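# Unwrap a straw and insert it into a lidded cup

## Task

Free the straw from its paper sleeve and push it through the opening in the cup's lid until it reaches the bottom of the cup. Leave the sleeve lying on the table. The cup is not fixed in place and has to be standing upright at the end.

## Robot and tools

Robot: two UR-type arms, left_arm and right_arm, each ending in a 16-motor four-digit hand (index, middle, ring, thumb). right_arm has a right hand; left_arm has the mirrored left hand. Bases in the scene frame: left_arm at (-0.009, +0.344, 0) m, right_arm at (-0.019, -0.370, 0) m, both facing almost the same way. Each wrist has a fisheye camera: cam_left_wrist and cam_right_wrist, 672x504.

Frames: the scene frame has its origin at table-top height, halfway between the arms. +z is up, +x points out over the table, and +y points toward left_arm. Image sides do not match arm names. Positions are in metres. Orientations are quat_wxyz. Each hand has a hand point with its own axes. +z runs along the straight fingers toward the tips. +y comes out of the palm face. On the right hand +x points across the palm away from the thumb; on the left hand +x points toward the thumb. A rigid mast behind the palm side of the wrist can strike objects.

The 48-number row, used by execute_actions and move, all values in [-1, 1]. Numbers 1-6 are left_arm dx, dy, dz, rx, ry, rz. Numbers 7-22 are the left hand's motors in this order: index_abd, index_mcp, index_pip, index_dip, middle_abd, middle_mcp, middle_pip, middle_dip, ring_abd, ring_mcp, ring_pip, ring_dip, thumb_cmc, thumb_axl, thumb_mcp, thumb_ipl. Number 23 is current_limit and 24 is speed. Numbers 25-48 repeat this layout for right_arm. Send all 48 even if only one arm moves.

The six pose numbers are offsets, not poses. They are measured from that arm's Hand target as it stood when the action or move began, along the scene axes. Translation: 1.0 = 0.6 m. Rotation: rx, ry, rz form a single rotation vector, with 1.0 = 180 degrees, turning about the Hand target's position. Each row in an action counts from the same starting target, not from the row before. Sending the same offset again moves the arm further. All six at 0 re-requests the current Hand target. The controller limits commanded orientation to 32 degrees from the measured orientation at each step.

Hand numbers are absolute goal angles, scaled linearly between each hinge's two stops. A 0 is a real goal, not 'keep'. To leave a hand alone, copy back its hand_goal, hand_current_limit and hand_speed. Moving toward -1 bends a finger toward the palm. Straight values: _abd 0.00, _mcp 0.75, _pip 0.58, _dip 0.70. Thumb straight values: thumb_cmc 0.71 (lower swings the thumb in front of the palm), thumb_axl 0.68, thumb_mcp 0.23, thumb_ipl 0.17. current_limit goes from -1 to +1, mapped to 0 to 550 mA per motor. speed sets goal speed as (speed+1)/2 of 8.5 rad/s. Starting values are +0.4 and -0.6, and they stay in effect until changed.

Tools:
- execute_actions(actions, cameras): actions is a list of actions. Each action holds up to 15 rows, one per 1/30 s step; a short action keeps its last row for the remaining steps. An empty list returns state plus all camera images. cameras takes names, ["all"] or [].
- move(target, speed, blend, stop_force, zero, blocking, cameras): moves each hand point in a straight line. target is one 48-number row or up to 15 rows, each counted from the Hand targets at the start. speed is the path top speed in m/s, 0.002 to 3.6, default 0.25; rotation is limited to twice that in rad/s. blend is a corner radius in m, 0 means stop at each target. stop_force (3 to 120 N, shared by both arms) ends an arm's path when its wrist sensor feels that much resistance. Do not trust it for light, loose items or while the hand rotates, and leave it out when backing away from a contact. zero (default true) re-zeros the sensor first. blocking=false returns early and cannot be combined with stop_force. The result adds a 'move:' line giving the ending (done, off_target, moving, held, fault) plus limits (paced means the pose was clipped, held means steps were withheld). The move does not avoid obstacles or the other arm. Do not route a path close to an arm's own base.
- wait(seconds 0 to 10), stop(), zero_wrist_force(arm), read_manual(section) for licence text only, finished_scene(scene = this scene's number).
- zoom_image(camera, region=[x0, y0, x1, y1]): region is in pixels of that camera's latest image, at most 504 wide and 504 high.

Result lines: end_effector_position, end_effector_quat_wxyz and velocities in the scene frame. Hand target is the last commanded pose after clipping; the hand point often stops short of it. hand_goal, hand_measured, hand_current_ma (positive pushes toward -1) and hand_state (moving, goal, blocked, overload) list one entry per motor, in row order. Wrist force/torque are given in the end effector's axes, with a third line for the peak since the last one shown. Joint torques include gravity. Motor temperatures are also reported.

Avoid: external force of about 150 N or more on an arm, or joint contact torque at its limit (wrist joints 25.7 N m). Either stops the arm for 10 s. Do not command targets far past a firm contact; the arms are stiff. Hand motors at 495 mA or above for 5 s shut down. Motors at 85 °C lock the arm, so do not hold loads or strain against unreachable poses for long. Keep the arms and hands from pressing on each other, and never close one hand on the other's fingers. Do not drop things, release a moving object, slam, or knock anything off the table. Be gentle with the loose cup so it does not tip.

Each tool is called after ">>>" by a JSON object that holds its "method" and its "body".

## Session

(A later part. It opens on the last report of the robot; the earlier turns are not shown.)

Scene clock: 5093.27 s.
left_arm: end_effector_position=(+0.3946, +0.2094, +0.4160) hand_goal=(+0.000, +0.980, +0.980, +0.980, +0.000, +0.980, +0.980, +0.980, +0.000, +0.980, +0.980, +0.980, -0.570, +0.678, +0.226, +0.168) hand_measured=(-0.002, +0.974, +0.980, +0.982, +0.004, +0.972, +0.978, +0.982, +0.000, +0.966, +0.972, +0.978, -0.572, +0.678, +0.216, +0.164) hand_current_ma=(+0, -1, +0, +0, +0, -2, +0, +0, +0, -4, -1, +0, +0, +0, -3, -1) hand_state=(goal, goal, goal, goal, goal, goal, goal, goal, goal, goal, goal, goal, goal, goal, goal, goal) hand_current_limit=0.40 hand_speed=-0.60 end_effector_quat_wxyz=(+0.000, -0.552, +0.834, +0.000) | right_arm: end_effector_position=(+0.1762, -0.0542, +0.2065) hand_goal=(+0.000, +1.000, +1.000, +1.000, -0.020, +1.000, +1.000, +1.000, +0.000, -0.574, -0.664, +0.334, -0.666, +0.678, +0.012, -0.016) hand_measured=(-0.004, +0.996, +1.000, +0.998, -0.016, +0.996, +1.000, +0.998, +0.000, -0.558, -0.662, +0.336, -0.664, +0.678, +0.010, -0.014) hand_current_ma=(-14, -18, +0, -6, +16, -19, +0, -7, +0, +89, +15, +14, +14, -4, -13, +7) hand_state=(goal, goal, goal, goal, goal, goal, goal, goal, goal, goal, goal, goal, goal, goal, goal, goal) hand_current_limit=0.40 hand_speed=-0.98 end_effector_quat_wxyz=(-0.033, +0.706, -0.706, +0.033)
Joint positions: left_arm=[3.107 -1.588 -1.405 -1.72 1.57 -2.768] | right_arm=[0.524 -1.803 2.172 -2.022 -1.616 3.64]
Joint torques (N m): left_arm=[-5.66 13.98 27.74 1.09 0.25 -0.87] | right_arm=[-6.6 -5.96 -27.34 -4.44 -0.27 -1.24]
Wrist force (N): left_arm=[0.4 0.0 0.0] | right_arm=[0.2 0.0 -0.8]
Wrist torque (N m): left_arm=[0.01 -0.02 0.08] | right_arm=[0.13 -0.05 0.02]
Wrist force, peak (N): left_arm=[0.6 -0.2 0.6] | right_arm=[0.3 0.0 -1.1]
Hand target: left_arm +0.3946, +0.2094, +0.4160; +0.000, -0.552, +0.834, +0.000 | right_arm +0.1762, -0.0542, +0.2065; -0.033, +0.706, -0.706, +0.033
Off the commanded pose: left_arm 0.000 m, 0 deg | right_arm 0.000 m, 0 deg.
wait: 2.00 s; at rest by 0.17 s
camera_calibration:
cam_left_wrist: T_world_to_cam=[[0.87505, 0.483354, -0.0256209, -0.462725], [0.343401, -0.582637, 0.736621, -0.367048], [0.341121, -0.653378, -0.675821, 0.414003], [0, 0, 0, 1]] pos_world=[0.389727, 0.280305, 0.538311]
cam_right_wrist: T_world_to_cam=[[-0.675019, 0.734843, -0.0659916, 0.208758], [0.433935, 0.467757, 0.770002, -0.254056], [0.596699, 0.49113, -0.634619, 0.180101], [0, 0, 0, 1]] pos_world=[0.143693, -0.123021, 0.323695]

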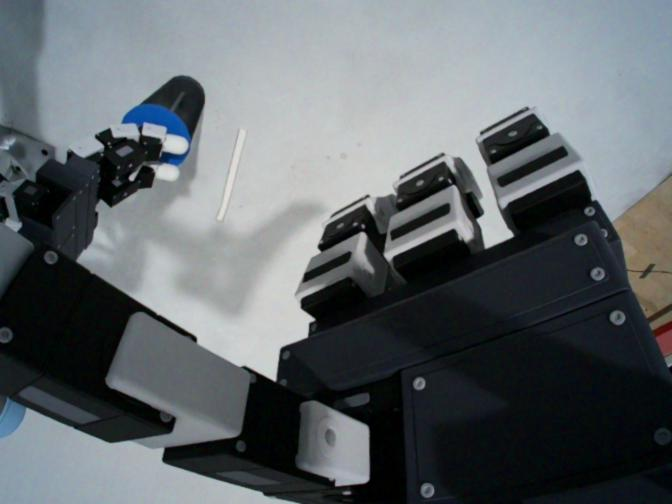

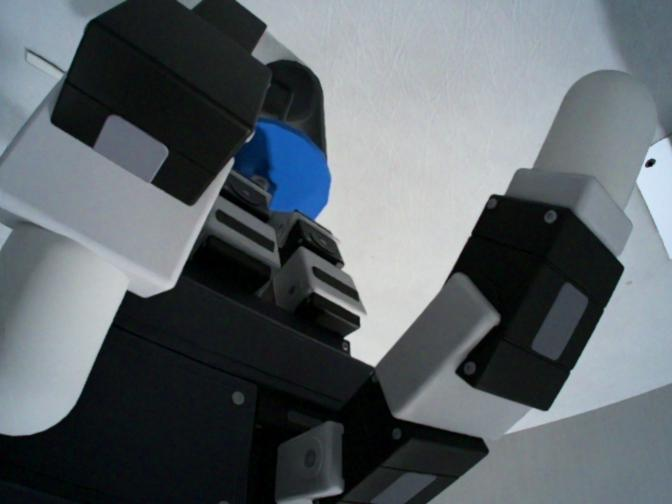

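>>> {"method": "move", "body": {"target": [0,0,0,0,0,0,0,0.98,0.98,0.98,0,0.98,0.98,0.98,0,0.98,0.98,0.98,-0.57,0.678,0.226,0.168,0.4,-0.6,0,0,0,0,0,0,0.11,1,1,1,-0.13,1,1,1,0,-0.574,-0.664,0.334,-0.666,0.678,0.012,-0.016,0.4,-0.97], "cameras": ["all"]}}

>>> {"method": "zoom_image", "body": {"camera": "cam_left_wrist", "region": [85, 75, 205, 220]}}

>>> {"method": "zoom_image", "body": {"camera": "cam_right_wrist", "region": [200, 50, 350, 250]}}

Scene clock: 5098.73 s.
left_arm: end_effector_position=(+0.3946, +0.2094, +0.4160) hand_goal=(+0.000, +0.980, +0.980, +0.980, +0.000, +0.980, +0.980, +0.980, +0.000, +0.980, +0.980, +0.980, -0.570, +0.678, +0.226, +0.168) hand_measured=(-0.002, +0.974, +0.980, +0.982, +0.004, +0.972, +0.978, +0.982, +0.000, +0.966, +0.972, +0.978, -0.572, +0.678, +0.216, +0.164) hand_current_ma=(+0, -1, +0, +0, +0, -2, +0, +0, +0, -4, -1, +0, +0, +0, -3, -1) hand_state=(goal, goal, goal, goal, goal, goal, goal, goal, goal, goal, goal, goal, goal, goal, goal, goal) hand_current_limit=0.40 hand_speed=-0.60 end_effector_quat_wxyz=(+0.000, -0.552, +0.834, +0.000) | right_arm: end_effector_position=(+0.1762, -0.0542, +0.2065) hand_goal=(+0.110, +1.000, +1.000, +1.000, -0.130, +1.000, +1.000, +1.000, +0.000, -0.574, -0.664, +0.334, -0.666, +0.678, +0.012, -0.016) hand_measured=(+0.106, +0.996, +1.000, +0.998, -0.126, +0.996, +1.000, +0.998, +0.000, -0.558, -0.662, +0.336, -0.664, +0.678, +0.010, -0.014) hand_current_ma=(-18, -18, +0, -6, +20, -19, +0, -7, +0, +89, +15, +14, +14, -4, -13, +7) hand_state=(goal, goal, goal, goal, goal, goal, goal, goal, goal, goal, goal, goal, goal, goal, goal, goal) hand_current_limit=0.40 hand_speed=-0.97 end_effector_quat_wxyz=(-0.033, +0.706, -0.706, +0.033)
Joint positions: left_arm=[3.107 -1.588 -1.405 -1.72 1.57 -2.768] | right_arm=[0.524 -1.803 2.172 -2.022 -1.616 3.64]
Joint torques (N m): left_arm=[-5.08 14.86 28.32 0.94 0.36 -0.63] | right_arm=[-7.1 -7.12 -27.68 -4.41 -0.05 -1.34]
Wrist force (N): left_arm=[0.0 -0.1 0.1] | right_arm=[0.3 0.1 -0.9]
Wrist torque (N m): left_arm=[0.00 0.04 0.04] | right_arm=[0.15 -0.05 0.03]
Wrist force, peak (N): left_arm=[0.5 0.0 0.6] | right_arm=[0.2 -0.2 -1.1]
Hand target: left_arm +0.3946, +0.2094, +0.4160; +0.000, -0.552, +0.834, +0.000 | right_arm +0.1762, -0.0542, +0.2065; -0.033, +0.706, -0.706, +0.033
Off the commanded pose: left_arm 0.000 m, 0 deg | right_arm 0.000 m, 0 deg.
move: done
camera_calibration:
cam_left_wrist: T_world_to_cam=[[0.87505, 0.483354, -0.0256209, -0.462725], [0.343401, -0.582637, 0.736621, -0.367048], [0.341121, -0.653378, -0.675821, 0.414003], [0, 0, 0, 1]] pos_world=[0.389727, 0.280305, 0.538311]
cam_right_wrist: T_world_to_cam=[[-0.675019, 0.734843, -0.0659916, 0.208758], [0.433935, 0.467757, 0.770002, -0.254056], [0.596699, 0.49113, -0.634619, 0.180101], [0, 0, 0, 1]] pos_world=[0.143693, -0.123021, 0.323695]

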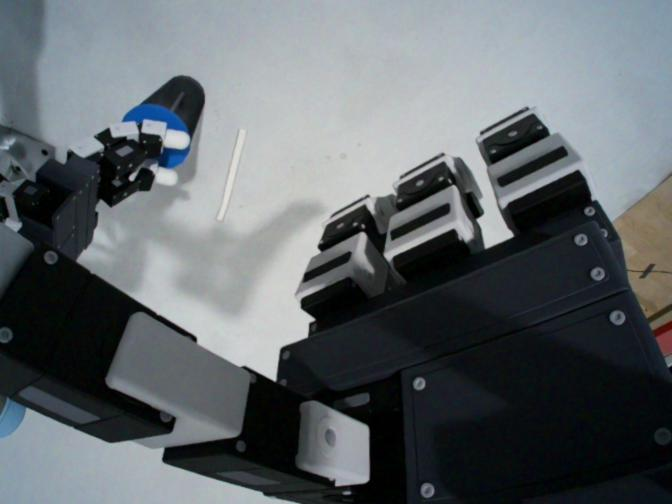

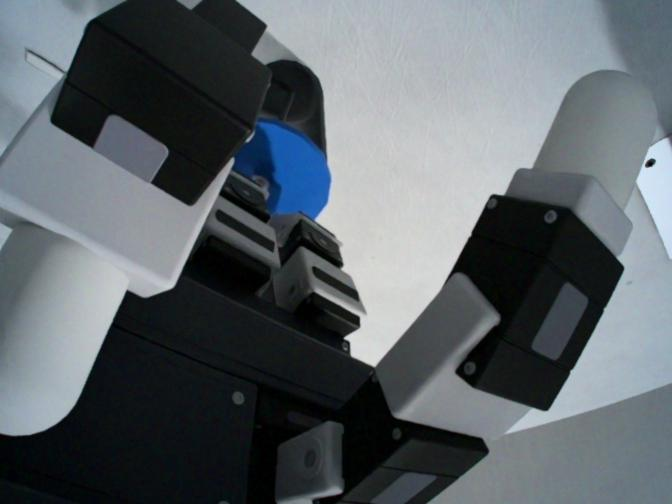

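Scaled by 3.476 from the camera's 672x504 image, which has a finer 960x720 frame.

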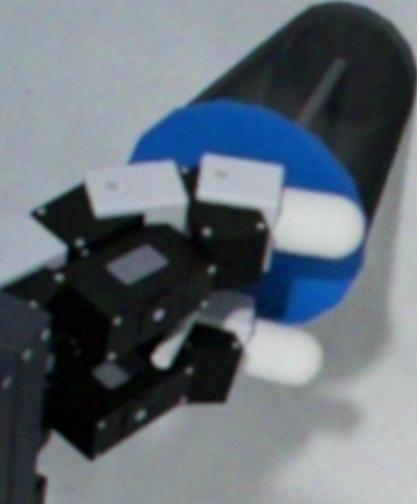

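Scaled by 2.520 from the camera's 672x504 image, which has a finer 960x720 frame.

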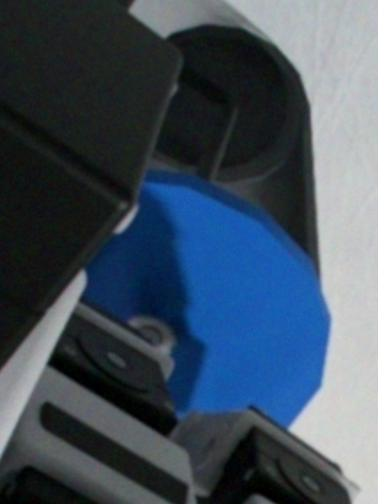

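>>> {"method": "move", "body": {"target": [[0,0,0,0,0,0,0,0.98,0.98,0.98,0,0.98,0.98,0.98,0,0.98,0.98,0.98,-0.57,0.678,0.226,0.168,0.4,-0.6,-0.11,0,0.035,0,0,0,0.11,1,1,1,-0.13,1,1,1,0,-0.574,-0.664,0.334,-0.666,0.678,0.012,-0.016,0.4,-0.97],[0,0,0,0,0,0,0,0.98,0.98,0.98,0,0.98,0.98,0.98,0,0.98,0.98,0.98,-0.57,0.678,0.226,0.168,0.4,-0.6,-0.12,-0.05,0.25,0,0,0,0.11,1,1,1,-0.13,1,1,1,0,-0.574,-0.664,0.334,-0.666,0.678,0.012,-0.016,0.4,-0.97]], "speed": [0.03,0.08], "cameras": ["all"]}}

>>> {"method": "zoom_image", "body": {"camera": "cam_left_wrist", "region": [85, 65, 245, 225]}}

>>> {"method": "zoom_image", "body": {"camera": "cam_right_wrist", "region": [200, 0, 400, 200]}}

Scene clock: 5117.20 s.
left_arm: end_effector_position=(+0.3946, +0.2094, +0.4160) hand_goal=(+0.000, +0.980, +0.980, +0.980, +0.000, +0.980, +0.980, +0.980, +0.000, +0.980, +0.980, +0.980, -0.570, +0.678, +0.226, +0.168) hand_measured=(-0.002, +0.974, +0.980, +0.982, +0.004, +0.972, +0.978, +0.982, +0.000, +0.966, +0.972, +0.978, -0.572, +0.678, +0.216, +0.164) hand_current_ma=(+0, -1, +0, +0, +0, -2, +0, +0, +0, -4, -1, +0, +0, +0, -3, -1) hand_state=(goal, goal, goal, goal, goal, goal, goal, goal, goal, goal, goal, goal, goal, goal, goal, goal) hand_current_limit=0.40 hand_speed=-0.60 end_effector_quat_wxyz=(+0.000, -0.552, +0.834, +0.000) | right_arm: end_effector_position=(+0.1042, -0.0841, +0.3563) hand_goal=(+0.110, +1.000, +1.000, +1.000, -0.130, +1.000, +1.000, +1.000, +0.000, -0.574, -0.664, +0.334, -0.666, +0.678, +0.012, -0.016) hand_measured=(+0.106, +0.996, +1.000, +0.998, -0.126, +0.996, +1.000, +0.998, +0.000, -0.558, -0.662, +0.336, -0.664, +0.678, +0.010, -0.014) hand_current_ma=(-18, -19, +0, -6, +19, -21, +0, -7, +0, +89, +15, +14, +14, -4, -13, +7) hand_state=(goal, goal, goal, goal, goal, goal, goal, goal, goal, goal, goal, goal, goal, goal, goal, goal) hand_current_limit=0.40 hand_speed=-0.97 end_effector_quat_wxyz=(-0.033, +0.706, -0.706, +0.033)
Joint positions: left_arm=[3.107 -1.588 -1.405 -1.72 1.57 -2.768] | right_arm=[0.553 -2.048 1.934 -1.537 -1.618 3.669]
Joint torques (N m): left_arm=[-4.74 15.6 27.54 0.84 0.29 -0.56] | right_arm=[-7.87 -10.28 -30.21 0.34 1.31 -1.85]
Wrist force (N): left_arm=[0.0 0.0 0.0] | right_arm=[0.3 -0.2 -0.5]
Wrist torque (N m): left_arm=[0.02 0.02 0.04] | right_arm=[0.08 -0.08 0.09]
Wrist force, peak (N): left_arm=[0.5 0.0 0.6] | right_arm=[0.6 -0.2 -1.2]
Hand target: left_arm +0.3946, +0.2094, +0.4160; +0.000, -0.552, +0.834, +0.000 | right_arm +0.1042, -0.0842, +0.3565; -0.033, +0.706, -0.706, +0.033
Off the commanded pose: left_arm 0.000 m, 0 deg | right_arm 0.000 m, 0 deg.
move: done
camera_calibration:
cam_left_wrist: T_world_to_cam=[[0.87505, 0.483354, -0.0256209, -0.462725], [0.343401, -0.582637, 0.736621, -0.367048], [0.341121, -0.653378, -0.675821, 0.414003], [0, 0, 0, 1]] pos_world=[0.389727, 0.280305, 0.538311]
cam_right_wrist: T_world_to_cam=[[-0.675015, 0.734846, -0.0659964, 0.192023], [0.433889, 0.46772, 0.77005, -0.324275], [0.596736, 0.491161, -0.63456, 0.332852], [0, 0, 0, 1]] pos_world=[0.0716933, -0.152921, 0.473595]

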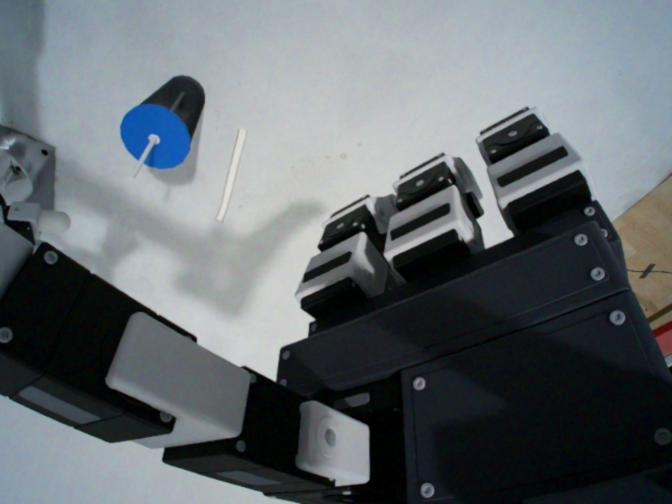

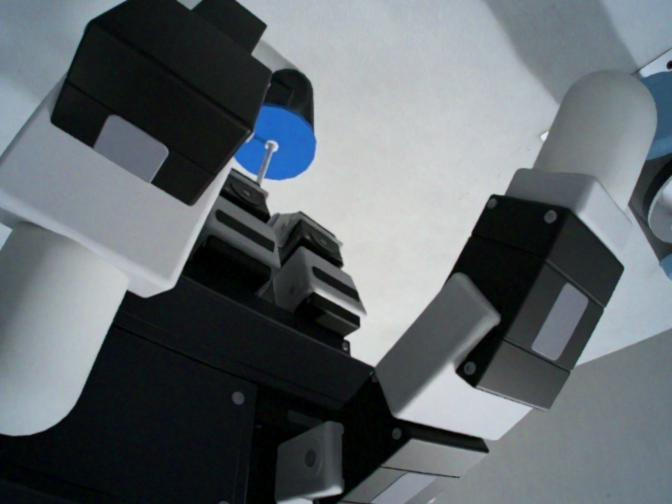

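Scaled by 3.150 from the camera's 672x504 image, which has a finer 960x720 frame.

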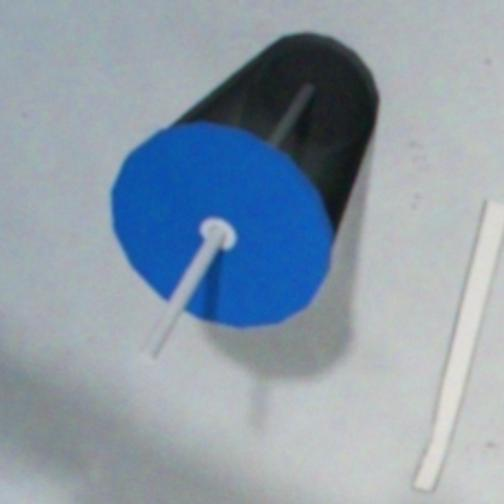

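Scaled by 2.520 from the camera's 672x504 image, which has a finer 960x720 frame.

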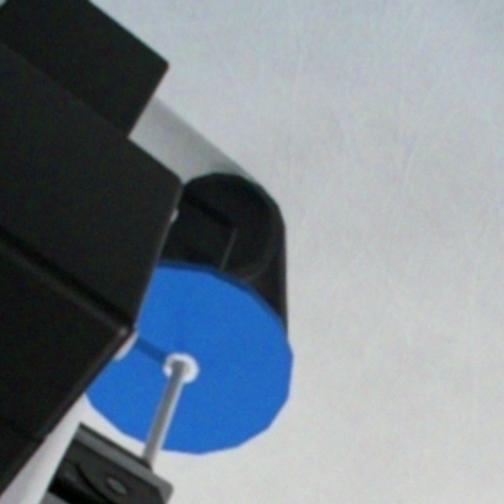

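>>> {"method": "finished_scene", "body": {"scene": 1}}

The scene is finished: the task was done.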